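# Move two mugs from dishwasher into narrow cabinet

## Task

Remove both ceramic mugs from the dishwasher and set them upright or upside down inside the narrow base cabinet, without dropping either more than a few centimetres or knocking it hard (a broken mug fails). Afterwards every opened thing in the kitchen must be fully closed, with the dishwasher door latched. The dishwasher's lower rack must never slam in or out, and the robot must not topple or be left leaning.

## Robot and tools

Robot: TidyBot++, a mobile base (0.54 m long, 0.50 m wide, 0.38 m tall) on four powered casters carrying one seven-joint arm with a two-finger gripper. The shoulder sits 0.12 m ahead of the base centre and 0.68 m up. Segments: upper arm 0.42 m, forearm 0.31 m, hand 0.31 m to the hand point. Cameras: base_camera (fixed on the base, looking forward and down) and wrist_camera (looks along the hand). The arm begins folded, hand down, sticking out up to 0.08 m ahead of the base.

Frames: base frame has its origin on the floor below the base centre, x forward, y left, z up, metres. hand_pose is reported in it: the midpoint between the finger pads; the hand's z axis runs out along the fingers, and the fingers close along its y axis. The odometry frame is the base frame as it was when the scene began; base_odometry counts wheel rotation only (slip looks like travel), heading in rad, left positive, -3.142 to 3.142. base_tilt is in degrees, forward and right positive.

Tool move: one action per call. Keys that move things:
- base: an object with any of translate_m (metres, forward +, -2 to 2), strafe_m (metres, left +, -2 to 2), rotate_rad (radians, counter-clockwise +, -6.3 to 6.3). These are offsets relative to where the base measured itself in the last reported state, along its axes at the start of the command, not positions.
- joints: an object of absolute targets by name: joint_1_rad to joint_7_rad in radians, gripper_pos 0 (open, about 85 mm gap) to 1 (closed). joint_2_rad limited to ±2.249, joint_4_rad to ±2.579, joint_6_rad to ±2.099; joints 1, 3, 5, 7 are unlimited but go the short way, so turn them in steps under half a turn. joint_1_rad positive turns the arm clockwise from above, opposite to heading.
- target: one list of seven numbers [x, y, z, qw, qx, qy, qz], an absolute hand pose in the base frame (metres, then unit quaternion), same form as the hand_pose line. With target, joints may carry only gripper_pos, otherwise the call is refused.
- speeds: optional caps for this action only: translate_m and strafe_m 0.05 to 0.5 m/s, rotate_rad 0.1 to 1.57 rad/s. For a combined translate+strafe, give the cap under one key only.
- cameras: list from base_camera, wrist_camera, all; [] gives none. blocking: true (default) returns once everything rests; false returns in about 0.5 s while motion continues.
Unknown keys make a call invalid; out-of-range values get it refused, and a refusal or an unrequested stop cancels the rest of your reply's move/wait/finished_scene calls.

wait(seconds 0 to 10, cameras) lets time pass and returns state. stop(cameras) brakes all running motions. zoom_image(camera, region [x0,y0,x1,y1] pixels, at most 504x504) enlarges part of that camera's latest image; base_camera is 644x364, wrist_camera 644x476. read_manual gives only licence texts. finished_scene(scene: the current scene's number) ends the scene irreversibly; the goal must hold afterwards without the robot.

Result lines: move is done or the worst status. base_status, joint_status, hand_status: done, moving, off_target (rested away from target, may still push), contact_stop or time_out (unrequested stop; target dropped), not_followed (a check withheld the arm's targets; 'joint command not followed' or 'pose unreachable' plus 'cause:' explain), torque_fault, limit_stop_at_motor_heat. hand_target is where the hand would be with all joints on target. motor_effort is percent of maximum torque, bracket = peak in the last action. on_its_own lists uncommanded actions. ARM HIT means the arm struck the base or itself. Motor temperatures: one value per arm joint; MOTOR HOT appears from 60 °C, and at 75 °C the arm goes limp for 30-60 s.

Practical hints: hand targets settle within about 3 cm; correct by adding (wanted − measured) to the last target. To hold still under a load, resend hand_target, not hand_pose. Loads make the arm sag. Poses low and close in front, pointing forward, tend to fail or hit the base. Unreachable poses wander up to 10 s then time out. A closed gripper on a held object reads off_target; done at 1 means empty. Fingertips reach about 20 mm past the hand point. Friction can leave joints slightly short.

Avoid: driving or turning while the arm is snagged above about 0.6 m (tipping), pushing or pulling hard sideways with a raised hand, reaching far out from folded over nearby furniture, swinging a stretched arm sideways. Back away or retract the arm to undo a lean. Blocked joints and base keep pushing; resend targets or stop. Release mugs only when resting on a surface, lower gently, and ease the dishwasher rack and doors rather than yanking them. Watch effort and temperatures; the simulation keeps running while you think.

Each tool is called after ">>>" as name(argument=value, ...) on one line, values as JSON.

## Session

>>> move()

Scene clock: 0.00 s.
Motor temperatures (°C): [36 35 31 34 35 38 38]
base_odometry: x=+0.000 y=+0.000 heading=+0.000
base_tilt: forward=+0.4 right=-0.1
base_status: not commanded
joint_positions: joint_1_rad=-0.046 joint_2_rad=-0.382 joint_3_rad=+3.188 joint_4_rad=-2.546 joint_5_rad=-0.005 joint_6_rad=-0.887 joint_7_rad=+1.583 gripper_pos=+0.000
joint_status: not commanded
motor_effort: joint_1_rad=+0 joint_2_rad=-1 joint_3_rad=-2 joint_4_rad=+14 joint_5_rad=+0 joint_6_rad=+1 joint_7_rad=+0
hand_pose: x=+0.2514 y=+0.0046 z=+0.5866 quat_wxyz=(-0.010, +0.999, +0.006, +0.045) (m; base frame)
hand_target: x=+0.2518 y=+0.0045 z=+0.5869 quat_wxyz=(-0.010, +0.999, +0.006, +0.046) (m; base frame)
hand_status: not commanded
pictures: base_camera, wrist_camera

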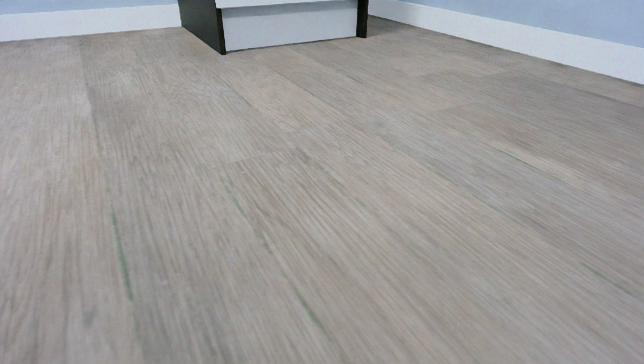

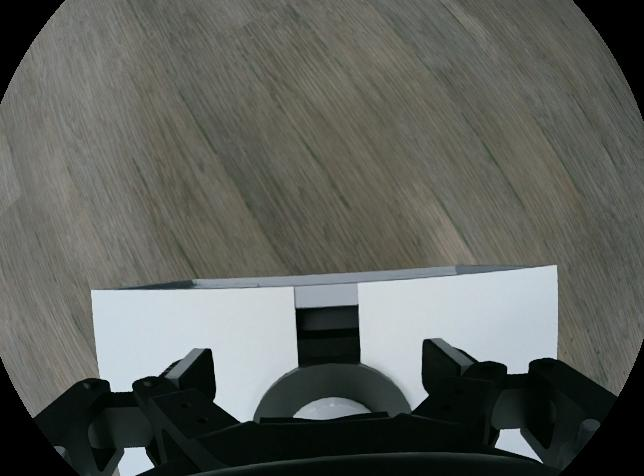

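>>> move(joints={"joint_6_rad": 0.35})

Scene clock: 7.80 s.
Motor temperatures (°C): [36 35 31 34 35 38 38]
move: done
base_odometry: x=+0.000 y=+0.000 heading=+0.000
base_tilt: forward=+0.4 right=-0.1
base_status: not commanded
joint_positions: joint_1_rad=-0.046 joint_2_rad=-0.382 joint_3_rad=+3.188 joint_4_rad=-2.546 joint_5_rad=-0.005 joint_6_rad=+0.282 joint_7_rad=+1.583 gripper_pos=+0.000
joint_status: all done
motor_effort: joint_1_rad=+0(1) joint_2_rad=-5(6) joint_3_rad=-1(2) joint_4_rad=+19(19) joint_5_rad=+0(1) joint_6_rad=+8(9) joint_7_rad=+0(1)
hand_pose: x=+0.5197 y=+0.0001 z=+0.8013 quat_wxyz=(-0.005, +0.808, -0.001, +0.589) (m; base frame)
hand_target: x=+0.5256 y=-0.0004 z=+0.8219 quat_wxyz=(-0.005, +0.788, -0.002, +0.616) (m; base frame)
hand_status: not commanded
pictures: base_camera, wrist_camera
camera_calibration:
wrist_camera: T_world_to_cam=[[-0.0277625, -0.998319, -0.0508718, 0.0574505], [-0.294268, 0.0567985, -0.954034, 0.97063], [0.95532, -0.0115164, -0.29535, -0.12435], [0, 0, 0, 1]] pos_world=[0.406014, 0.000791551, 0.89221]

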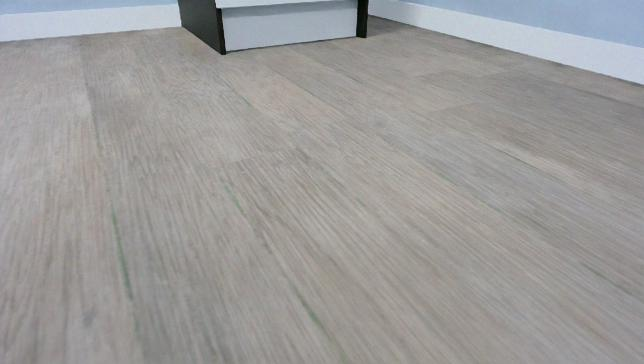

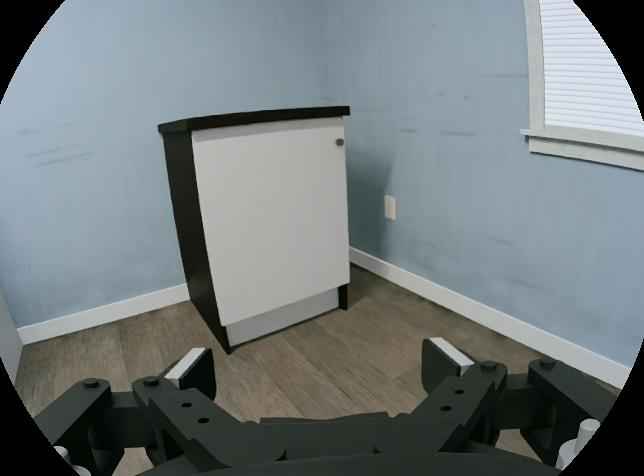

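>>> move(base={"rotate_rad": 0.9}, cameras=["wrist_camera"])

>>> move(base={"rotate_rad": 0.9}, cameras=["wrist_camera"])

>>> move(base={"rotate_rad": 0.9}, cameras=["wrist_camera"])

>>> move(base={"rotate_rad": 0.9}, cameras=["wrist_camera"])

>>> move(base={"rotate_rad": 0.9}, cameras=["wrist_camera"])

>>> move(base={"rotate_rad": 0.9}, cameras=["wrist_camera"])

Scene clock: 16.00 s.
Motor temperatures (°C): [35 35 31 34 35 38 38]
move: done
base_odometry: x=+0.000 y=+0.000 heading=+0.900
base_tilt: forward=+0.4 right=-0.2
base_status: done
joint_positions: joint_1_rad=-0.046 joint_2_rad=-0.382 joint_3_rad=+3.188 joint_4_rad=-2.546 joint_5_rad=-0.005 joint_6_rad=+0.283 joint_7_rad=+1.583 gripper_pos=+0.000
joint_status: not commanded
motor_effort: joint_1_rad=-1(1) joint_2_rad=-5(6) joint_3_rad=+0(3) joint_4_rad=+19(19) joint_5_rad=+0(1) joint_6_rad=+8(9) joint_7_rad=+0(1)
hand_pose: x=+0.5198 y=+0.0001 z=+0.8016 quat_wxyz=(-0.005, +0.808, -0.001, +0.589) (m; base frame)
hand_target: x=+0.5256 y=-0.0004 z=+0.8219 quat_wxyz=(-0.005, +0.788, -0.002, +0.616) (m; base frame)
hand_status: not commanded
pictures: wrist_camera
camera_calibration:
wrist_camera: T_world_to_cam=[[-0.0276853, -0.998325, -0.0508054, 0.0573699], [-0.293367, 0.0567013, -0.954317, 0.970708], [0.955599, -0.0115159, -0.294445, -0.125214], [0, 0, 0, 1]] pos_world=[0.406017, 0.000791315, 0.892409]

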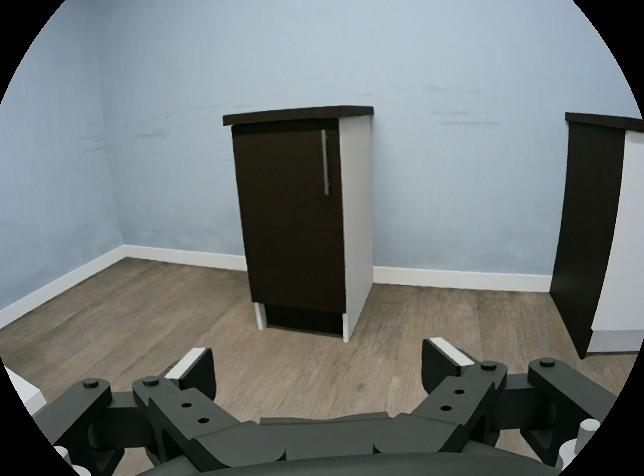

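Scene clock: 17.80 s.
Motor temperatures (°C): [35 35 31 34 35 38 38]
move: done
base_odometry: x=+0.000 y=+0.000 heading=+1.799
base_tilt: forward=+0.5 right=-0.1
base_status: done
joint_positions: joint_1_rad=-0.046 joint_2_rad=-0.382 joint_3_rad=+3.188 joint_4_rad=-2.546 joint_5_rad=-0.005 joint_6_rad=+0.283 joint_7_rad=+1.583 gripper_pos=+0.000
joint_status: not commanded
motor_effort: joint_1_rad=+0(1) joint_2_rad=-5(6) joint_3_rad=+0(2) joint_4_rad=+19(19) joint_5_rad=+0(1) joint_6_rad=+8(9) joint_7_rad=+0(1)
hand_pose: x=+0.5198 y=+0.0001 z=+0.8017 quat_wxyz=(-0.005, +0.808, -0.001, +0.589) (m; base frame)
hand_target: x=+0.5256 y=-0.0004 z=+0.8219 quat_wxyz=(-0.005, +0.788, -0.002, +0.616) (m; base frame)
hand_status: not commanded
pictures: wrist_camera
camera_calibration:
wrist_camera: T_world_to_cam=[[-0.027669, -0.998325, -0.050814, 0.057371], [-0.293065, 0.0567012, -0.95441, 0.970669], [0.955692, -0.0115158, -0.294143, -0.125523], [0, 0, 0, 1]] pos_world=[0.406017, 0.000791315, 0.892409]

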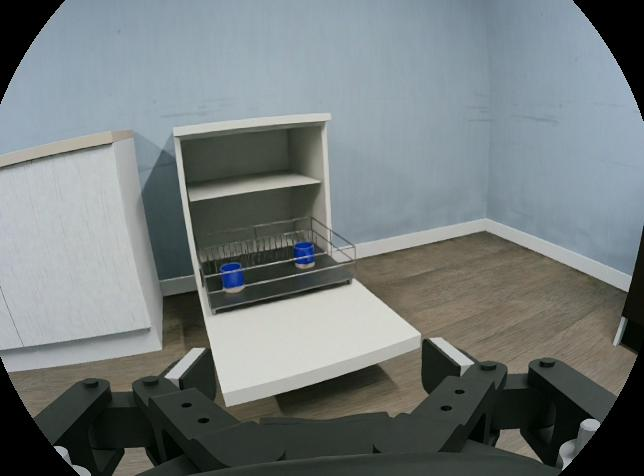

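Scene clock: 19.60 s.
Motor temperatures (°C): [35 35 31 34 35 38 38]
move: done
base_odometry: x=+0.000 y=+0.000 heading=+2.699
base_tilt: forward=+0.5 right=-0.1
base_status: done
joint_positions: joint_1_rad=-0.046 joint_2_rad=-0.382 joint_3_rad=+3.188 joint_4_rad=-2.546 joint_5_rad=-0.005 joint_6_rad=+0.284 joint_7_rad=+1.583 gripper_pos=+0.000
joint_status: not commanded
motor_effort: joint_1_rad=+0(2) joint_2_rad=-5(6) joint_3_rad=-1(2) joint_4_rad=+18(19) joint_5_rad=+1(1) joint_6_rad=+8(9) joint_7_rad=+0(1)
hand_pose: x=+0.5198 y=+0.0001 z=+0.8017 quat_wxyz=(-0.005, +0.808, -0.001, +0.590) (m; base frame)
hand_target: x=+0.5256 y=-0.0004 z=+0.8219 quat_wxyz=(-0.005, +0.788, -0.002, +0.616) (m; base frame)
hand_status: not commanded
pictures: wrist_camera
camera_calibration:
wrist_camera: T_world_to_cam=[[-0.0276603, -0.998325, -0.0508179, 0.057376], [-0.292882, 0.0567002, -0.954466, 0.97074], [0.955748, -0.0115171, -0.29396, -0.12568], [0, 0, 0, 1]] pos_world=[0.406018, 0.000791312, 0.892509]

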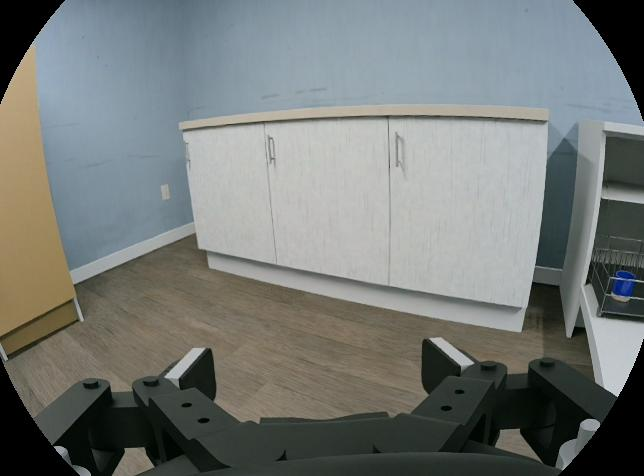

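Scene clock: 21.40 s.
Motor temperatures (°C): [35 34 31 34 35 38 38]
move: done
base_odometry: x=+0.000 y=+0.000 heading=-2.685
base_tilt: forward=+0.4 right=-0.1
base_status: done
joint_positions: joint_1_rad=-0.046 joint_2_rad=-0.382 joint_3_rad=+3.188 joint_4_rad=-2.546 joint_5_rad=-0.005 joint_6_rad=+0.284 joint_7_rad=+1.583 gripper_pos=+0.000
joint_status: not commanded
motor_effort: joint_1_rad=+0(2) joint_2_rad=-5(6) joint_3_rad=-1(3) joint_4_rad=+19(19) joint_5_rad=+0(1) joint_6_rad=+8(9) joint_7_rad=+0(1)
hand_pose: x=+0.5198 y=+0.0001 z=+0.8018 quat_wxyz=(-0.005, +0.808, -0.001, +0.590) (m; base frame)
hand_target: x=+0.5256 y=-0.0004 z=+0.8219 quat_wxyz=(-0.005, +0.788, -0.002, +0.616) (m; base frame)
hand_status: not commanded
pictures: wrist_camera
camera_calibration:
wrist_camera: T_world_to_cam=[[-0.0276516, -0.998325, -0.050819, 0.0573734], [-0.292763, 0.0566972, -0.954503, 0.970725], [0.955785, -0.0115156, -0.293841, -0.125801], [0, 0, 0, 1]] pos_world=[0.406018, 0.000791305, 0.892509]

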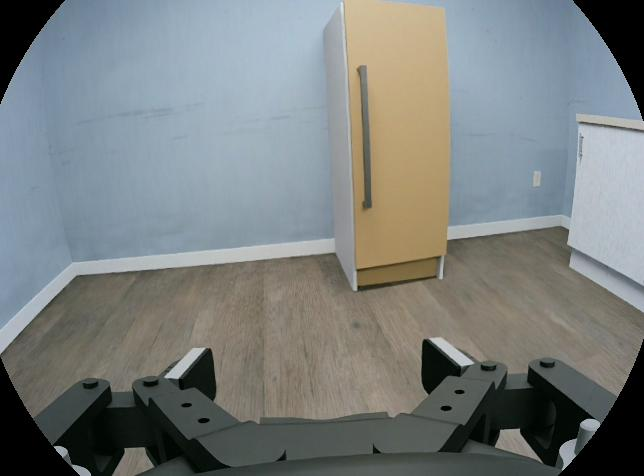

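Scene clock: 23.20 s.
Motor temperatures (°C): [35 34 31 34 35 38 38]
move: done
base_odometry: x=+0.000 y=+0.000 heading=-1.785
base_tilt: forward=+0.4 right=-0.1
base_status: done
joint_positions: joint_1_rad=-0.046 joint_2_rad=-0.382 joint_3_rad=+3.188 joint_4_rad=-2.546 joint_5_rad=-0.005 joint_6_rad=+0.284 joint_7_rad=+1.583 gripper_pos=+0.000
joint_status: not commanded
motor_effort: joint_1_rad=+0(2) joint_2_rad=-5(6) joint_3_rad=+0(3) joint_4_rad=+18(19) joint_5_rad=+0(1) joint_6_rad=+8(9) joint_7_rad=+0(1)
hand_pose: x=+0.5198 y=+0.0001 z=+0.8018 quat_wxyz=(-0.005, +0.808, -0.001, +0.590) (m; base frame)
hand_target: x=+0.5256 y=-0.0004 z=+0.8219 quat_wxyz=(-0.005, +0.788, -0.002, +0.616) (m; base frame)
hand_status: not commanded
pictures: wrist_camera
camera_calibration:
wrist_camera: T_world_to_cam=[[-0.027677, -0.998319, -0.050918, 0.0574724], [-0.292668, 0.0567982, -0.954526, 0.970707], [0.955813, -0.0115163, -0.293748, -0.125896], [0, 0, 0, 1]] pos_world=[0.406018, 0.00079155, 0.892509]

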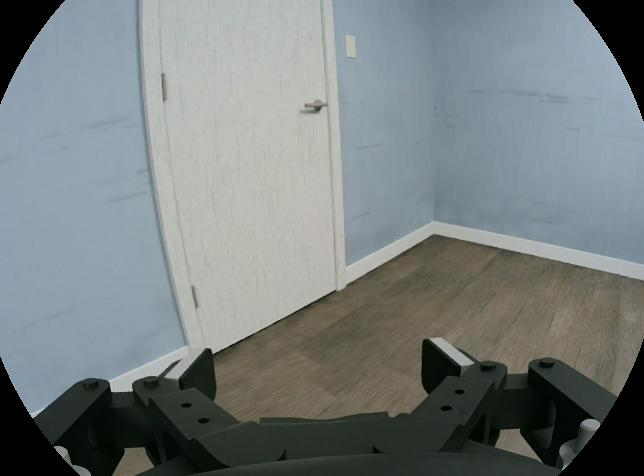

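Scene clock: 25.00 s.
Motor temperatures (°C): [35 34 31 34 35 38 38]
move: done
base_odometry: x=+0.000 y=+0.000 heading=-0.885
base_tilt: forward=+0.5 right=-0.1
base_status: done
joint_positions: joint_1_rad=-0.046 joint_2_rad=-0.382 joint_3_rad=+3.188 joint_4_rad=-2.546 joint_5_rad=-0.005 joint_6_rad=+0.284 joint_7_rad=+1.583 gripper_pos=+0.000
joint_status: not commanded
motor_effort: joint_1_rad=+0(2) joint_2_rad=-6(6) joint_3_rad=-1(3) joint_4_rad=+18(19) joint_5_rad=+1(1) joint_6_rad=+8(9) joint_7_rad=+0(1)
hand_pose: x=+0.5198 y=+0.0001 z=+0.8018 quat_wxyz=(-0.005, +0.808, -0.001, +0.590) (m; base frame)
hand_target: x=+0.5256 y=-0.0004 z=+0.8219 quat_wxyz=(-0.005, +0.788, -0.002, +0.616) (m; base frame)
hand_status: not commanded
pictures: wrist_camera
camera_calibration:
wrist_camera: T_world_to_cam=[[-0.027677, -0.998319, -0.050918, 0.0574724], [-0.292668, 0.0567982, -0.954526, 0.970707], [0.955813, -0.0115163, -0.293748, -0.125896], [0, 0, 0, 1]] pos_world=[0.406018, 0.00079155, 0.892509]

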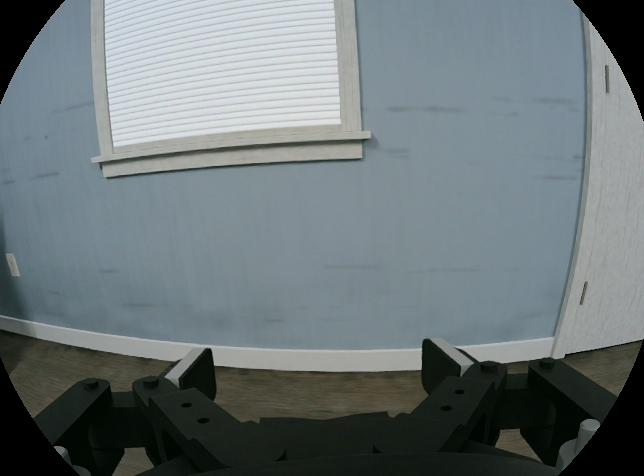

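>>> zoom_image(camera="wrist_camera", region=[70, 0, 574, 200])

>>> move(base={"rotate_rad": 0.885}, cameras=["wrist_camera"])

>>> zoom_image(camera="wrist_camera", region=[140, 80, 380, 370])

>>> move(base={"rotate_rad": 0.85}, cameras=["wrist_camera"])

>>> zoom_image(camera="wrist_camera", region=[180, 80, 420, 370])

>>> move(base={"rotate_rad": 1.0}, cameras=["wrist_camera"])

>>> zoom_image(camera="wrist_camera", region=[120, 80, 440, 420])

Scaled by 1.000.

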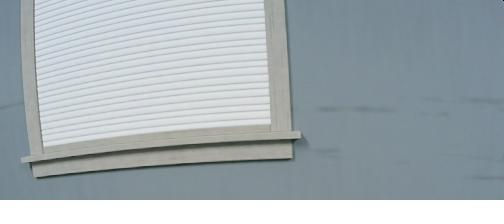

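Scene clock: 68.17 s.
Motor temperatures (°C): [34 34 30 33 35 38 38]
move: done
base_odometry: x=+0.000 y=+0.000 heading=+0.000
base_tilt: forward=+0.4 right=-0.1
base_status: done
joint_positions: joint_1_rad=-0.046 joint_2_rad=-0.382 joint_3_rad=+3.188 joint_4_rad=-2.546 joint_5_rad=-0.005 joint_6_rad=+0.284 joint_7_rad=+1.583 gripper_pos=+0.000
joint_status: not commanded
motor_effort: joint_1_rad=-1(1) joint_2_rad=-5(6) joint_3_rad=-1(3) joint_4_rad=+19(19) joint_5_rad=+0(1) joint_6_rad=+9(9) joint_7_rad=+1(1)
hand_pose: x=+0.5198 y=+0.0001 z=+0.8018 quat_wxyz=(-0.005, +0.808, -0.001, +0.590) (m; base frame)
hand_target: x=+0.5256 y=-0.0004 z=+0.8219 quat_wxyz=(-0.005, +0.788, -0.002, +0.616) (m; base frame)
hand_status: not commanded
pictures: wrist_camera
camera_calibration:
wrist_camera: T_world_to_cam=[[-0.0276731, -0.998319, -0.0509217, 0.0574741], [-0.292577, 0.0567995, -0.954554, 0.970694], [0.955842, -0.011517, -0.293657, -0.125989], [0, 0, 0, 1]] pos_world=[0.406019, 0.000791554, 0.892509]

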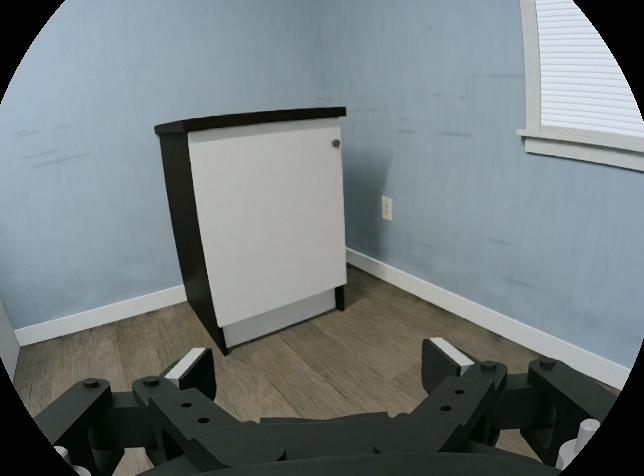

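Scaled by 1.738.

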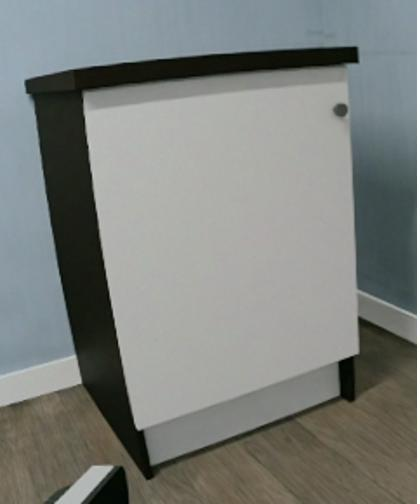

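Scene clock: 69.93 s.
Motor temperatures (°C): [34 34 30 33 35 38 38]
move: done
base_odometry: x=+0.000 y=+0.000 heading=+0.849
base_tilt: forward=+0.4 right=-0.2
base_status: done
joint_positions: joint_1_rad=-0.046 joint_2_rad=-0.382 joint_3_rad=+3.188 joint_4_rad=-2.546 joint_5_rad=-0.005 joint_6_rad=+0.284 joint_7_rad=+1.583 gripper_pos=+0.000
joint_status: not commanded
motor_effort: joint_1_rad=+0(2) joint_2_rad=-5(6) joint_3_rad=-2(3) joint_4_rad=+19(19) joint_5_rad=+1(1) joint_6_rad=+8(9) joint_7_rad=+0(1)
hand_pose: x=+0.5198 y=+0.0001 z=+0.8018 quat_wxyz=(-0.005, +0.808, -0.001, +0.590) (m; base frame)
hand_target: x=+0.5256 y=-0.0004 z=+0.8219 quat_wxyz=(-0.005, +0.788, -0.002, +0.616) (m; base frame)
hand_status: not commanded
pictures: wrist_camera
camera_calibration:
wrist_camera: T_world_to_cam=[[-0.0276655, -0.998319, -0.0509263, 0.0574751], [-0.292457, 0.0568002, -0.95459, 0.970679], [0.955878, -0.0115155, -0.293537, -0.126111], [0, 0, 0, 1]] pos_world=[0.406019, 0.000791555, 0.892509]

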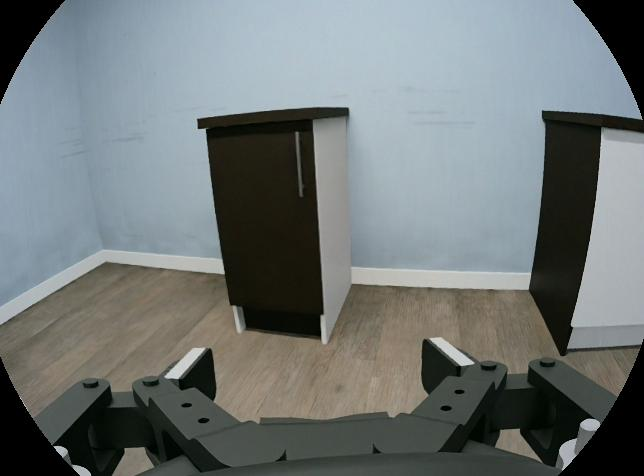

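Scaled by 1.738.

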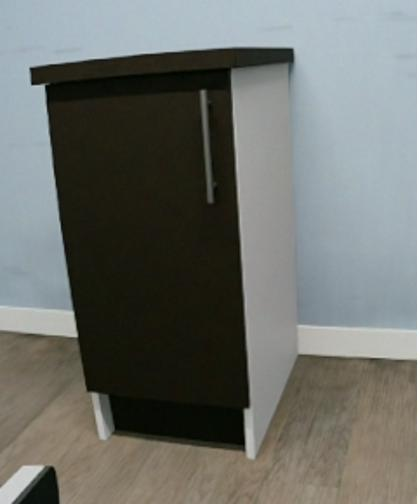

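Scene clock: 71.83 s.
Motor temperatures (°C): [34 33 30 33 35 38 38]
move: done
base_odometry: x=+0.000 y=+0.000 heading=+1.849
base_tilt: forward=+0.4 right=-0.2
base_status: done
joint_positions: joint_1_rad=-0.046 joint_2_rad=-0.382 joint_3_rad=+3.188 joint_4_rad=-2.546 joint_5_rad=-0.005 joint_6_rad=+0.284 joint_7_rad=+1.583 gripper_pos=+0.000
joint_status: not commanded
motor_effort: joint_1_rad=+0(1) joint_2_rad=-5(6) joint_3_rad=-1(3) joint_4_rad=+18(19) joint_5_rad=+0(1) joint_6_rad=+8(9) joint_7_rad=+0(1)
hand_pose: x=+0.5198 y=+0.0001 z=+0.8019 quat_wxyz=(-0.005, +0.808, -0.001, +0.590) (m; base frame)
hand_target: x=+0.5256 y=-0.0004 z=+0.8219 quat_wxyz=(-0.005, +0.788, -0.002, +0.616) (m; base frame)
hand_status: not commanded
pictures: wrist_camera
camera_calibration:
wrist_camera: T_world_to_cam=[[-0.0276655, -0.998319, -0.0509263, 0.0574751], [-0.292457, 0.0568002, -0.95459, 0.970679], [0.955878, -0.0115155, -0.293537, -0.126111], [0, 0, 0, 1]] pos_world=[0.406019, 0.000791555, 0.892509]

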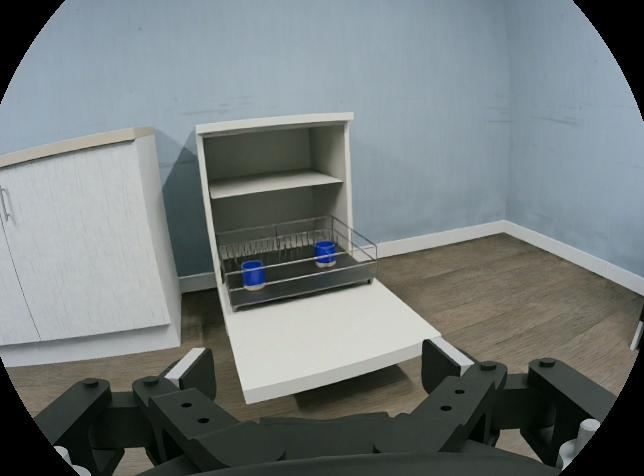

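Scaled by 1.482.

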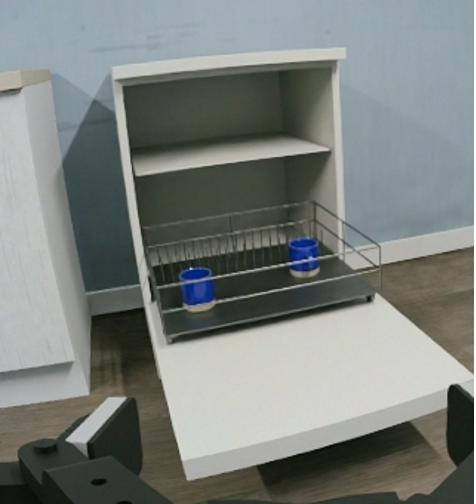

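>>> move(base={"translate_m": 0.684, "strafe_m": -0.52, "rotate_rad": -1.307})

>>> zoom_image(camera="wrist_camera", region=[120, 60, 520, 420])

Scene clock: 104.33 s.
Motor temperatures (°C): [34 33 30 33 35 38 38]
move: done
base_odometry: x=+0.312 y=+0.801 heading=+0.542
base_tilt: forward=+0.4 right=-0.1
base_status: done
joint_positions: joint_1_rad=-0.046 joint_2_rad=-0.378 joint_3_rad=+3.188 joint_4_rad=-2.546 joint_5_rad=-0.005 joint_6_rad=+0.286 joint_7_rad=+1.583 gripper_pos=+0.000
joint_status: not commanded
motor_effort: joint_1_rad=+0(2) joint_2_rad=-6(7) joint_3_rad=-1(2) joint_4_rad=+18(19) joint_5_rad=+0(1) joint_6_rad=+8(9) joint_7_rad=+0(1)
hand_pose: x=+0.5204 y=+0.0001 z=+0.8008 quat_wxyz=(-0.005, +0.808, -0.001, +0.589) (m; base frame)
hand_target: x=+0.5256 y=-0.0004 z=+0.8219 quat_wxyz=(-0.005, +0.788, -0.002, +0.616) (m; base frame)
hand_status: not commanded
pictures: base_camera, wrist_camera
camera_calibration:
wrist_camera: T_world_to_cam=[[-0.0277201, -0.998331, -0.0506727, 0.0573569], [-0.294577, 0.0565994, -0.95395, 0.97053], [0.955225, -0.0115165, -0.295655, -0.124921], [0, 0, 0, 1]] pos_world=[0.406814, 0.000891067, 0.89181]

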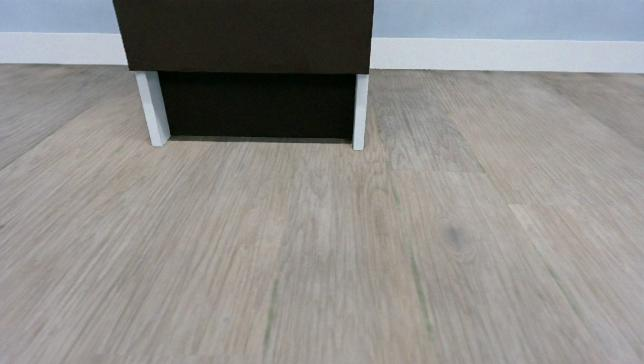

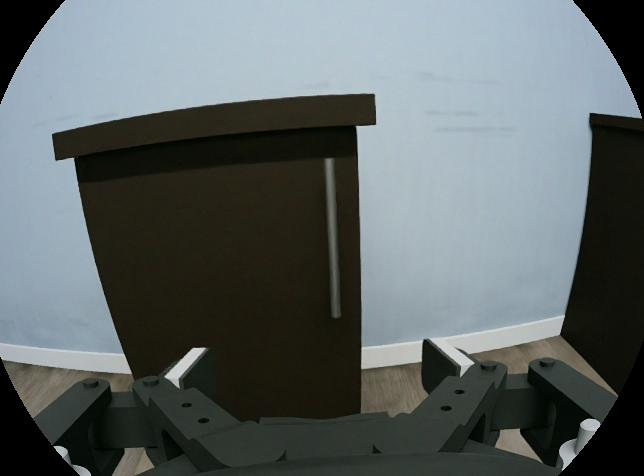

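Scaled by 1.260.

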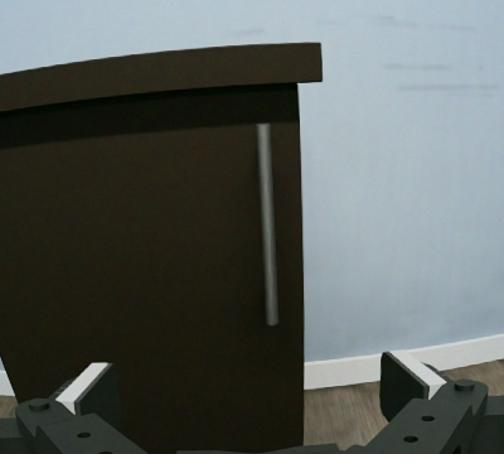

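>>> move(target=[0.60, -0.02, 0.73, 0, 0.7071, 0, 0.7071])

Scene clock: 129.63 s.
Motor temperatures (°C): [33 33 30 33 35 38 38]
move: off_target
base_odometry: x=+0.312 y=+0.801 heading=+0.542
base_tilt: forward=+0.5 right=-0.1
base_status: not commanded
joint_positions: joint_1_rad=+0.120 joint_2_rad=+0.545 joint_3_rad=+3.138 joint_4_rad=-2.559 joint_5_rad=+0.067 joint_6_rad=+1.655 joint_7_rad=+1.583 gripper_pos=+0.000
joint_status: not commanded
motor_effort: joint_1_rad=-1(1) joint_2_rad=-26(27) joint_3_rad=-2(3) joint_4_rad=+6(19) joint_5_rad=+0(1) joint_6_rad=+9(9) joint_7_rad=+0(1)
hand_pose: x=+0.6562 y=-0.0411 z=+0.7654 quat_wxyz=(+0.024, +0.663, -0.012, +0.749) (m; base frame)
hand_target: x=+0.6471 y=-0.0264 z=+0.7769 quat_wxyz=(+0.008, +0.647, +0.006, +0.763) (m; base frame)
hand_status: off_target (0.070 m and 7.6 deg from the pose sent, 0.108 m and 17.9 deg at the start; a joint's target at an end of its range on 59 of 59 steps)
pictures: base_camera, wrist_camera
camera_calibration:
wrist_camera: T_world_to_cam=[[-0.0630892, -0.997283, -0.0380308, 0.0317267], [0.135534, 0.0291921, -0.990343, 0.72349], [0.988762, -0.0676343, 0.133324, -0.618167], [0, 0, 0, 1]] pos_world=[0.515165, -0.031289, 0.800126]

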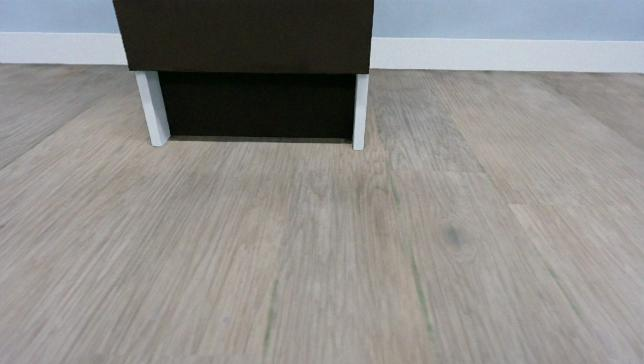

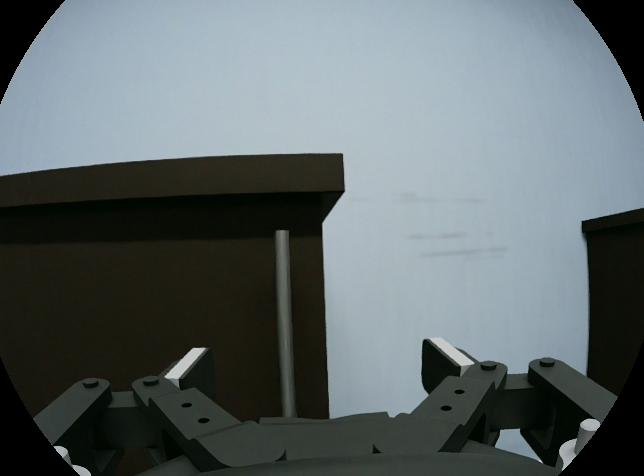

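>>> move(joints={"joint_1_rad": -0.046, "joint_2_rad": 0.541, "joint_3_rad": 3.188, "joint_4_rad": -2.4955, "joint_5_rad": -0.005, "joint_6_rad": 1.466, "joint_7_rad": 1.583}, cameras=["wrist_camera"])

Scene clock: 149.63 s.
Motor temperatures (°C): [33 33 30 33 35 37 38]
move: done
base_odometry: x=+0.312 y=+0.801 heading=+0.542
base_tilt: forward=+0.5 right=-0.1
base_status: not commanded
joint_positions: joint_1_rad=-0.029 joint_2_rad=+0.545 joint_3_rad=+3.167 joint_4_rad=-2.519 joint_5_rad=+0.047 joint_6_rad=+1.521 joint_7_rad=+1.583 gripper_pos=+0.000
joint_status: all done
motor_effort: joint_1_rad=+0(2) joint_2_rad=-27(27) joint_3_rad=-1(3) joint_4_rad=+7(7) joint_5_rad=+0(2) joint_6_rad=+9(9) joint_7_rad=+0(1)
hand_pose: x=+0.6724 y=+0.0208 z=+0.7367 quat_wxyz=(-0.009, +0.697, +0.029, +0.717) (m; base frame)
hand_target: x=+0.6804 y=+0.0045 z=+0.7299 quat_wxyz=(+0.012, +0.707, +0.013, +0.707) (m; base frame)
hand_status: not commanded
pictures: wrist_camera
camera_calibration:
wrist_camera: T_world_to_cam=[[0.0379224, -0.999072, -0.0204229, 0.0126364], [0.0390281, 0.0219028, -0.998998, 0.762545], [0.998518, 0.0370873, 0.0398225, -0.566116], [0, 0, 0, 1]] pos_world=[0.535037, 0.0169185, 0.784583]

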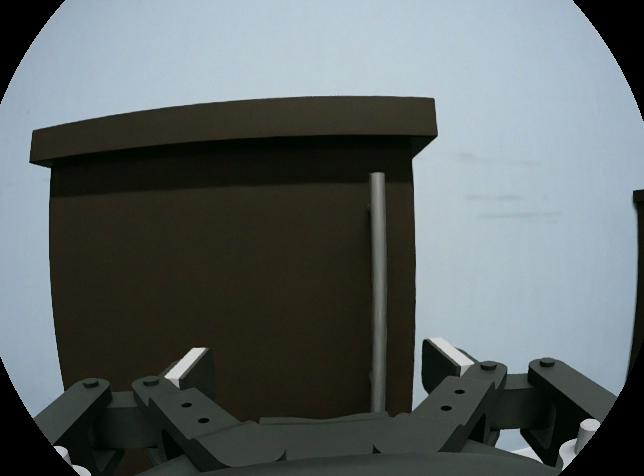

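>>> move(joints={"joint_1_rad": -0.01}, base={"translate_m": 0.13, "strafe_m": -0.03}, speeds={"translate_m": 0.2}, cameras=["wrist_camera"])

Scene clock: 161.63 s.
Motor temperatures (°C): [33 33 30 33 35 37 38]
move: done
base_odometry: x=+0.439 y=+0.842 heading=+0.542
base_tilt: forward=+0.5 right=-0.2
base_status: done
joint_positions: joint_1_rad=-0.020 joint_2_rad=+0.545 joint_3_rad=+3.169 joint_4_rad=-2.514 joint_5_rad=+0.047 joint_6_rad=+1.520 joint_7_rad=+1.583 gripper_pos=+0.000
joint_status: all done
motor_effort: joint_1_rad=-1(1) joint_2_rad=-27(29) joint_3_rad=-1(2) joint_4_rad=+7(8) joint_5_rad=+0(1) joint_6_rad=+9(9) joint_7_rad=+0(1)
hand_pose: x=+0.6742 y=+0.0146 z=+0.7380 quat_wxyz=(-0.005, +0.695, +0.026, +0.718) (m; base frame)
hand_target: x=+0.6802 y=-0.0157 z=+0.7299 quat_wxyz=(+0.025, +0.707, +0.000, +0.707) (m; base frame)
hand_status: not commanded
pictures: wrist_camera
camera_calibration:
wrist_camera: T_world_to_cam=[[0.0265494, -0.999462, -0.019278, 0.0130992], [0.0429901, 0.0204085, -0.998867, 0.761079], [0.998723, 0.0256906, 0.0435088, -0.570341], [0, 0, 0, 1]] pos_world=[0.536546, 0.0122121, 0.785284]

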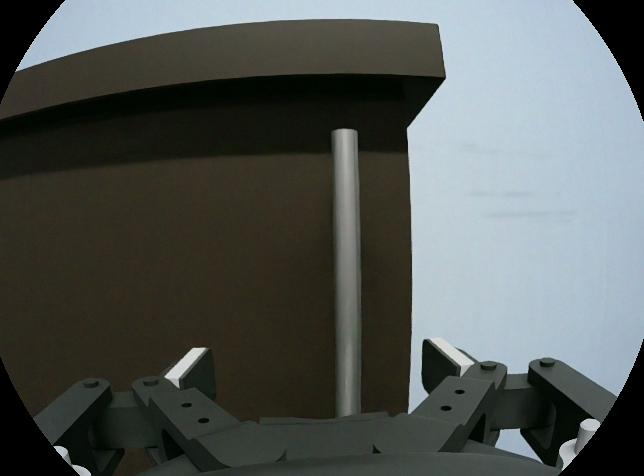

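>>> move(base={"translate_m": 0.052, "strafe_m": -0.012}, speeds={"translate_m": 0.1}, cameras=["wrist_camera"])

>>> move(joints={"gripper_pos": 0.6}, cameras=["wrist_camera"])

Scene clock: 173.40 s.
Motor temperatures (°C): [33 33 30 32 35 37 38]
move: done
base_odometry: x=+0.490 y=+0.859 heading=+0.542
base_tilt: forward=+0.5 right=-0.1
base_status: done
joint_positions: joint_1_rad=-0.020 joint_2_rad=+0.545 joint_3_rad=+3.169 joint_4_rad=-2.512 joint_5_rad=+0.047 joint_6_rad=+1.520 joint_7_rad=+1.583 gripper_pos=+0.000
joint_status: not commanded
motor_effort: joint_1_rad=+0(1) joint_2_rad=-27(28) joint_3_rad=-2(2) joint_4_rad=+7(8) joint_5_rad=+0(1) joint_6_rad=+9(9) joint_7_rad=+0(1)
hand_pose: x=+0.6749 y=+0.0144 z=+0.7386 quat_wxyz=(-0.004, +0.695, +0.026, +0.719) (m; base frame)
hand_target: x=+0.6802 y=-0.0157 z=+0.7299 quat_wxyz=(+0.025, +0.707, +0.000, +0.707) (m; base frame)
hand_status: not commanded
pictures: wrist_camera
camera_calibration:
wrist_camera: T_world_to_cam=[[0.0261716, -0.999478, -0.0189488, 0.0129346], [0.0448034, 0.020109, -0.998793, 0.760427], [0.998653, 0.0252911, 0.0453063, -0.57233], [0, 0, 0, 1]] pos_world=[0.537151, 0.0121113, 0.785685]

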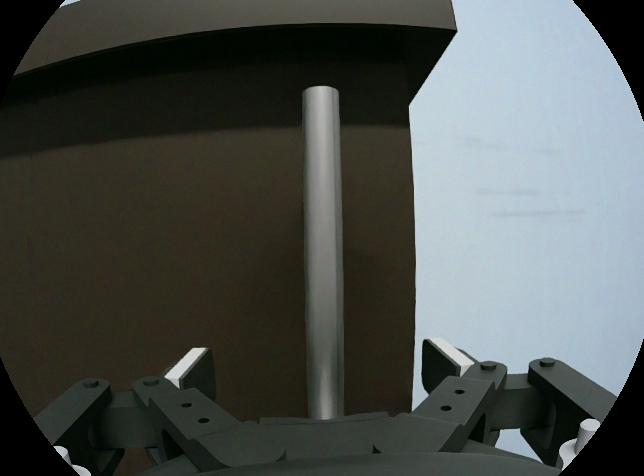

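Scene clock: 174.27 s.
Motor temperatures (°C): [33 33 30 32 35 37 38]
move: done
base_odometry: x=+0.490 y=+0.859 heading=+0.542
base_tilt: forward=+0.5 right=-0.1
base_status: not commanded
joint_positions: joint_1_rad=-0.020 joint_2_rad=+0.545 joint_3_rad=+3.169 joint_4_rad=-2.512 joint_5_rad=+0.047 joint_6_rad=+1.520 joint_7_rad=+1.583 gripper_pos=+0.600
joint_status: all done
motor_effort: joint_1_rad=+0(1) joint_2_rad=-27(27) joint_3_rad=-2(2) joint_4_rad=+7(7) joint_5_rad=+0(1) joint_6_rad=+9(9) joint_7_rad=+0(1)
hand_pose: x=+0.6749 y=+0.0144 z=+0.7386 quat_wxyz=(-0.004, +0.695, +0.026, +0.719) (m; base frame)
hand_target: x=+0.6802 y=-0.0157 z=+0.7299 quat_wxyz=(+0.025, +0.707, +0.000, +0.707) (m; base frame)
hand_status: not commanded
pictures: wrist_camera
camera_calibration:
wrist_camera: T_world_to_cam=[[0.0261716, -0.999478, -0.0189488, 0.0129346], [0.0448034, 0.020109, -0.998793, 0.760427], [0.998653, 0.0252911, 0.0453063, -0.57233], [0, 0, 0, 1]] pos_world=[0.537151, 0.0121113, 0.785685]

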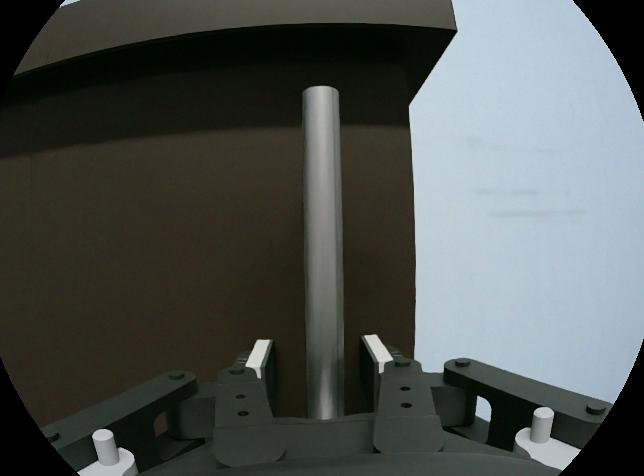

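>>> move(joints={"gripper_pos": 0.95}, cameras=["wrist_camera"])

Scene clock: 180.87 s.
Motor temperatures (°C): [33 33 30 32 35 37 38]
move: off_target
base_odometry: x=+0.490 y=+0.859 heading=+0.542
base_tilt: forward=+0.5 right=-0.2
base_status: not commanded
joint_positions: joint_1_rad=-0.023 joint_2_rad=+0.544 joint_3_rad=+3.173 joint_4_rad=-2.514 joint_5_rad=+0.038 joint_6_rad=+1.519 joint_7_rad=+1.583 gripper_pos=+0.883
joint_status: gripper_pos off_target (ended at +0.883, target +0.950)
motor_effort: joint_1_rad=+2(10) joint_2_rad=-26(27) joint_3_rad=+1(8) joint_4_rad=+12(12) joint_5_rad=-2(9) joint_6_rad=+9(9) joint_7_rad=+2(2)
hand_pose: x=+0.6744 y=+0.0119 z=+0.7381 quat_wxyz=(-0.001, +0.696, +0.023, +0.718) (m; base frame)
hand_target: x=+0.6802 y=-0.0157 z=+0.7299 quat_wxyz=(+0.025, +0.707, +0.000, +0.707) (m; base frame)
hand_status: not commanded
pictures: wrist_camera
camera_calibration:
wrist_camera: T_world_to_cam=[[0.0175945, -0.999682, -0.018063, 0.0156434], [0.0432817, 0.0188104, -0.998886, 0.761068], [0.998908, 0.0167931, 0.0435989, -0.570685], [0, 0, 0, 1]] pos_world=[0.536847, 0.0109061, 0.785384]

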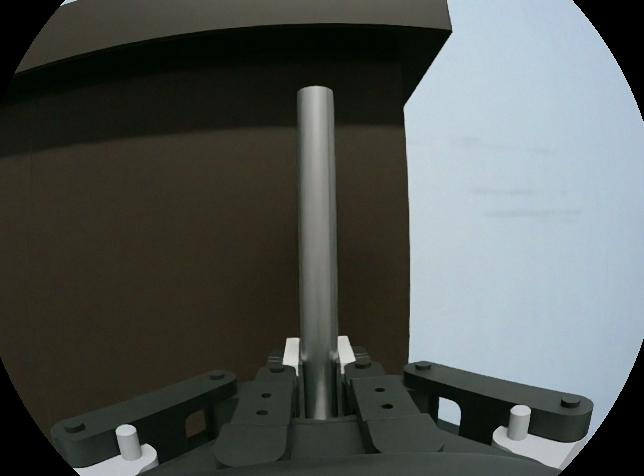

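>>> move(base={"translate_m": -0.062, "strafe_m": 0.006}, speeds={"translate_m": 0.1}, cameras=["wrist_camera"])

Scene clock: 198.47 s.
Motor temperatures (°C): [33 33 29 32 35 37 38]
move: done
base_odometry: x=+0.434 y=+0.832 heading=+0.542
base_tilt: forward=+0.5 right=-0.2
base_status: done
joint_positions: joint_1_rad=-0.025 joint_2_rad=+0.551 joint_3_rad=+3.173 joint_4_rad=-2.493 joint_5_rad=+0.034 joint_6_rad=+1.509 joint_7_rad=+1.583 gripper_pos=+0.884
joint_status: not commanded
motor_effort: joint_1_rad=+3(5) joint_2_rad=-28(30) joint_3_rad=+2(3) joint_4_rad=+5(12) joint_5_rad=-2(3) joint_6_rad=+9(11) joint_7_rad=+1(1)
hand_pose: x=+0.6810 y=+0.0117 z=+0.7382 quat_wxyz=(+0.000, +0.694, +0.022, +0.719) (m; base frame)
hand_target: x=+0.6802 y=-0.0157 z=+0.7299 quat_wxyz=(+0.025, +0.707, +0.000, +0.707) (m; base frame)
hand_status: not commanded
pictures: wrist_camera
camera_calibration:
wrist_camera: T_world_to_cam=[[0.015239, -0.999729, -0.0176135, 0.0164507], [0.0469254, 0.0183112, -0.998731, 0.758397], [0.998782, 0.0143931, 0.0471918, -0.5798], [0, 0, 0, 1]] pos_world=[0.543255, 0.0109043, 0.785085]

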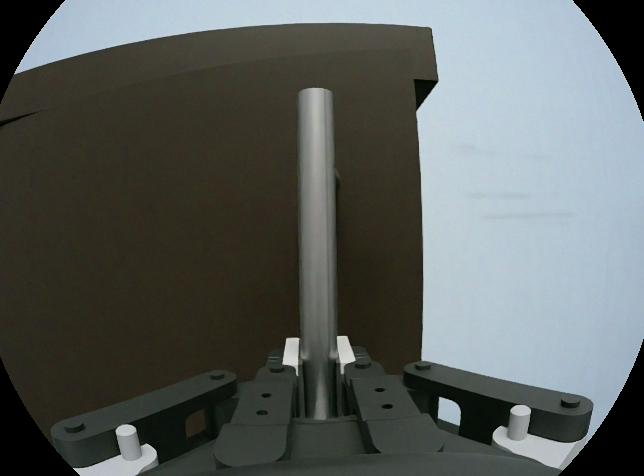

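>>> move(base={"translate_m": -0.07, "strafe_m": 0.02}, speeds={"translate_m": 0.1}, cameras=["wrist_camera"])

>>> move(base={"translate_m": -0.055, "strafe_m": 0.028}, speeds={"translate_m": 0.1}, cameras=["wrist_camera"])

Scene clock: 205.63 s.
Motor temperatures (°C): [33 33 29 32 35 37 38]
move: done
base_odometry: x=+0.363 y=+0.813 heading=+0.542
base_tilt: forward=+0.4 right=-0.2
base_status: done
joint_positions: joint_1_rad=-0.034 joint_2_rad=+0.551 joint_3_rad=+3.171 joint_4_rad=-2.492 joint_5_rad=+0.031 joint_6_rad=+1.507 joint_7_rad=+1.583 gripper_pos=+0.884
joint_status: not commanded
motor_effort: joint_1_rad=+6(8) joint_2_rad=-29(31) joint_3_rad=+5(7) joint_4_rad=+4(6) joint_5_rad=-5(6) joint_6_rad=+10(11) joint_7_rad=+1(2)
hand_pose: x=+0.6814 y=+0.0171 z=+0.7382 quat_wxyz=(-0.004, +0.694, +0.025, +0.719) (m; base frame)
hand_target: x=+0.6802 y=-0.0157 z=+0.7299 quat_wxyz=(+0.025, +0.707, +0.000, +0.707) (m; base frame)
hand_status: not commanded
pictures: wrist_camera
camera_calibration:
wrist_camera: T_world_to_cam=[[0.0241113, -0.999529, -0.0189959, 0.0169069], [0.046746, 0.0201079, -0.998704, 0.758251], [0.998616, 0.023192, 0.0472088, -0.580311], [0, 0, 0, 1]] pos_world=[0.543655, 0.0151108, 0.784985]

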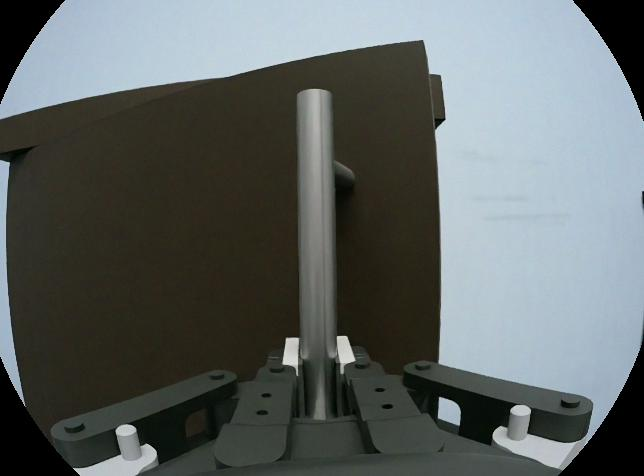

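Scene clock: 206.83 s.
Motor temperatures (°C): [33 33 29 32 35 37 38]
move: done
base_odometry: x=+0.302 y=+0.808 heading=+0.542
base_tilt: forward=+0.5 right=-0.1
base_status: done
joint_positions: joint_1_rad=-0.040 joint_2_rad=+0.552 joint_3_rad=+3.167 joint_4_rad=-2.488 joint_5_rad=+0.031 joint_6_rad=+1.505 joint_7_rad=+1.583 gripper_pos=+0.885
joint_status: not commanded
motor_effort: joint_1_rad=+7(10) joint_2_rad=-29(32) joint_3_rad=+5(8) joint_4_rad=+3(4) joint_5_rad=-6(8) joint_6_rad=+10(11) joint_7_rad=+1(2)
hand_pose: x=+0.6824 y=+0.0223 z=+0.7383 quat_wxyz=(-0.008, +0.694, +0.028, +0.720) (m; base frame)
hand_target: x=+0.6802 y=-0.0157 z=+0.7299 quat_wxyz=(+0.025, +0.707, +0.000, +0.707) (m; base frame)
hand_status: not commanded
pictures: wrist_camera
camera_calibration:
wrist_camera: T_world_to_cam=[[0.0336173, -0.999218, -0.0208307, 0.0169457], [0.0471138, 0.0224037, -0.998638, 0.757832], [0.998324, 0.0325901, 0.0478301, -0.581906], [0, 0, 0, 1]] pos_world=[0.544656, 0.0189186, 0.784986]

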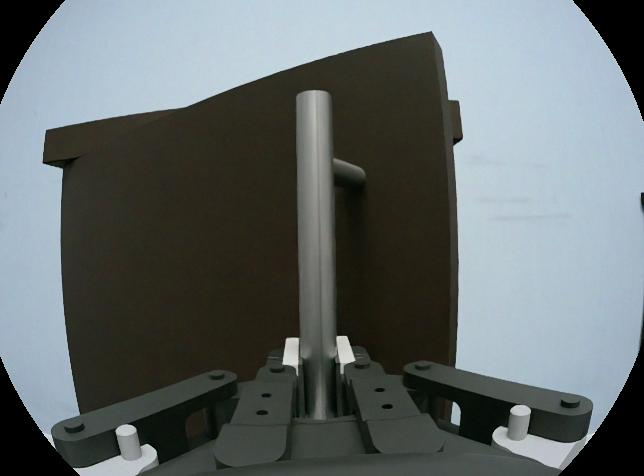

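>>> move(joints={"gripper_pos": 0.3}, cameras=[])

>>> move(base={"translate_m": -0.12}, speeds={"translate_m": 0.2}, cameras=["wrist_camera"])

>>> move(base={"strafe_m": -0.2}, joints={"gripper_pos": 1.0}, cameras=["wrist_camera"])

Scene clock: 229.00 s.
Motor temperatures (°C): [32 33 29 32 35 37 38]
move: done
base_odometry: x=+0.302 y=+0.808 heading=+0.542
base_tilt: forward=+0.4 right=-0.2
base_status: not commanded
joint_positions: joint_1_rad=-0.016 joint_2_rad=+0.550 joint_3_rad=+3.182 joint_4_rad=-2.492 joint_5_rad=+0.020 joint_6_rad=+1.505 joint_7_rad=+1.583 gripper_pos=+0.300
joint_status: all done
motor_effort: joint_1_rad=+0(7) joint_2_rad=-27(30) joint_3_rad=-1(6) joint_4_rad=+7(8) joint_5_rad=+0(6) joint_6_rad=+9(10) joint_7_rad=+0(1)
hand_pose: x=+0.6818 y=-0.0016 z=+0.7380 quat_wxyz=(+0.012, +0.695, +0.013, +0.719) (m; base frame)
hand_target: x=+0.6802 y=-0.0157 z=+0.7299 quat_wxyz=(+0.025, +0.707, +0.000, +0.707) (m; base frame)
hand_status: not commanded
pictures: none
No camera images: "cameras" was empty.

Scene clock: 230.33 s.
Motor temperatures (°C): [32 33 29 32 35 37 38]
move: done
base_odometry: x=+0.199 y=+0.746 heading=+0.542
base_tilt: forward=+0.4 right=-0.1
base_status: done
joint_positions: joint_1_rad=-0.016 joint_2_rad=+0.548 joint_3_rad=+3.182 joint_4_rad=-2.492 joint_5_rad=+0.020 joint_6_rad=+1.505 joint_7_rad=+1.583 gripper_pos=+0.300
joint_status: not commanded
motor_effort: joint_1_rad=+0(2) joint_2_rad=-27(29) joint_3_rad=-1(3) joint_4_rad=+7(8) joint_5_rad=+0(1) joint_6_rad=+9(9) joint_7_rad=+0(1)
hand_pose: x=+0.6817 y=-0.0016 z=+0.7391 quat_wxyz=(+0.012, +0.694, +0.013, +0.720) (m; base frame)
hand_target: x=+0.6802 y=-0.0157 z=+0.7299 quat_wxyz=(+0.025, +0.707, +0.000, +0.707) (m; base frame)
hand_status: not commanded
pictures: wrist_camera
camera_calibration:
wrist_camera: T_world_to_cam=[[-0.0149185, -0.999781, -0.0146517, 0.0216126], [0.0483767, 0.0139145, -0.998732, 0.758452], [0.998718, -0.0156084, 0.0481586, -0.580971], [0, 0, 0, 1]] pos_world=[0.543857, 0.00198636, 0.785786]

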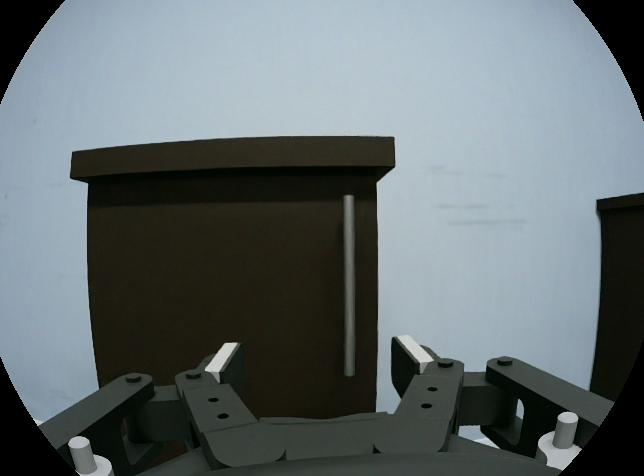

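Scene clock: 231.90 s.
Motor temperatures (°C): [32 33 29 32 35 37 38]
move: done
base_odometry: x=+0.302 y=+0.575 heading=+0.542
base_tilt: forward=+0.4 right=-0.1
base_status: done
joint_positions: joint_1_rad=-0.009 joint_2_rad=+0.548 joint_3_rad=+3.182 joint_4_rad=-2.492 joint_5_rad=+0.020 joint_6_rad=+1.505 joint_7_rad=+1.583 gripper_pos=+0.999
joint_status: all done
motor_effort: joint_1_rad=+0(3) joint_2_rad=-27(28) joint_3_rad=-1(3) joint_4_rad=+7(7) joint_5_rad=+0(1) joint_6_rad=+9(9) joint_7_rad=+0(1)
hand_pose: x=+0.6817 y=-0.0056 z=+0.7391 quat_wxyz=(+0.015, +0.694, +0.011, +0.720) (m; base frame)
hand_target: x=+0.6802 y=-0.0157 z=+0.7299 quat_wxyz=(+0.025, +0.707, +0.000, +0.707) (m; base frame)
hand_status: not commanded
pictures: wrist_camera
camera_calibration:
wrist_camera: T_world_to_cam=[[-0.0221494, -0.999654, -0.0142004, 0.0221876], [0.0484598, 0.0131136, -0.998739, 0.758453], [0.99858, -0.0228097, 0.0481526, -0.580946], [0, 0, 0, 1]] pos_world=[0.543857, -0.00101731, 0.785786]

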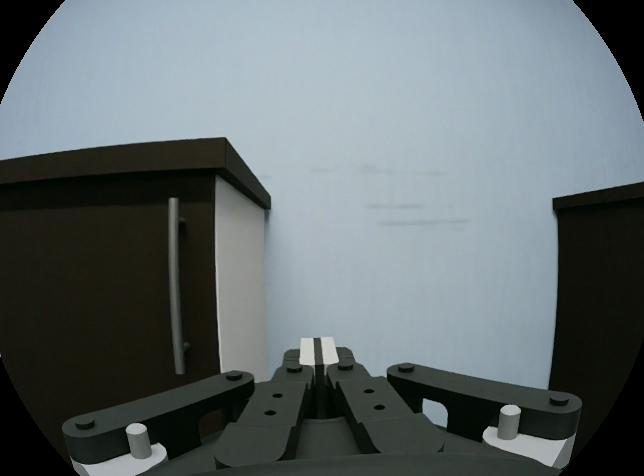

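>>> move(joints={"joint_1_rad": -0.785, "joint_2_rad": 0.58, "joint_3_rad": 3.16, "joint_4_rad": -2.55, "joint_5_rad": 1.309, "joint_6_rad": 1.55, "joint_7_rad": 1.583, "gripper_pos": 0.0}, cameras=["wrist_camera"])

Scene clock: 288.43 s.
Motor temperatures (°C): [32 33 29 31 35 37 38]
move: done
base_odometry: x=+0.302 y=+0.575 heading=+0.542
base_tilt: forward=+0.5 right=-0.2
base_status: not commanded
joint_positions: joint_1_rad=-0.766 joint_2_rad=+0.569 joint_3_rad=+3.176 joint_4_rad=-2.528 joint_5_rad=+1.252 joint_6_rad=+1.505 joint_7_rad=+1.583 gripper_pos=+0.000
joint_status: all done
motor_effort: joint_1_rad=+0(3) joint_2_rad=-24(29) joint_3_rad=-3(5) joint_4_rad=+3(8) joint_5_rad=+0(2) joint_6_rad=+9(10) joint_7_rad=+0(2)
hand_pose: x=+0.1707 y=+0.4474 z=+0.7006 quat_wxyz=(-0.560, +0.380, +0.624, +0.390) (m; base frame)
hand_target: x=+0.1348 y=+0.4359 z=+0.7107 quat_wxyz=(-0.596, +0.355, +0.623, +0.361) (m; base frame)
hand_status: not commanded
pictures: wrist_camera
camera_calibration:
wrist_camera: T_world_to_cam=[[0.921526, 0.388098, 0.0130494, -0.337831], [0.0338062, -0.0467036, -0.998337, 0.767832], [-0.386843, 0.920434, -0.0561587, -0.170956], [0, 0, 0, 1]] pos_world=[0.219229, 0.324325, 0.761363]

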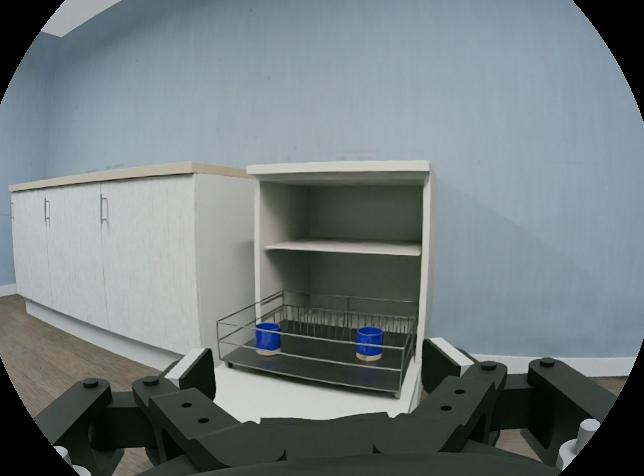

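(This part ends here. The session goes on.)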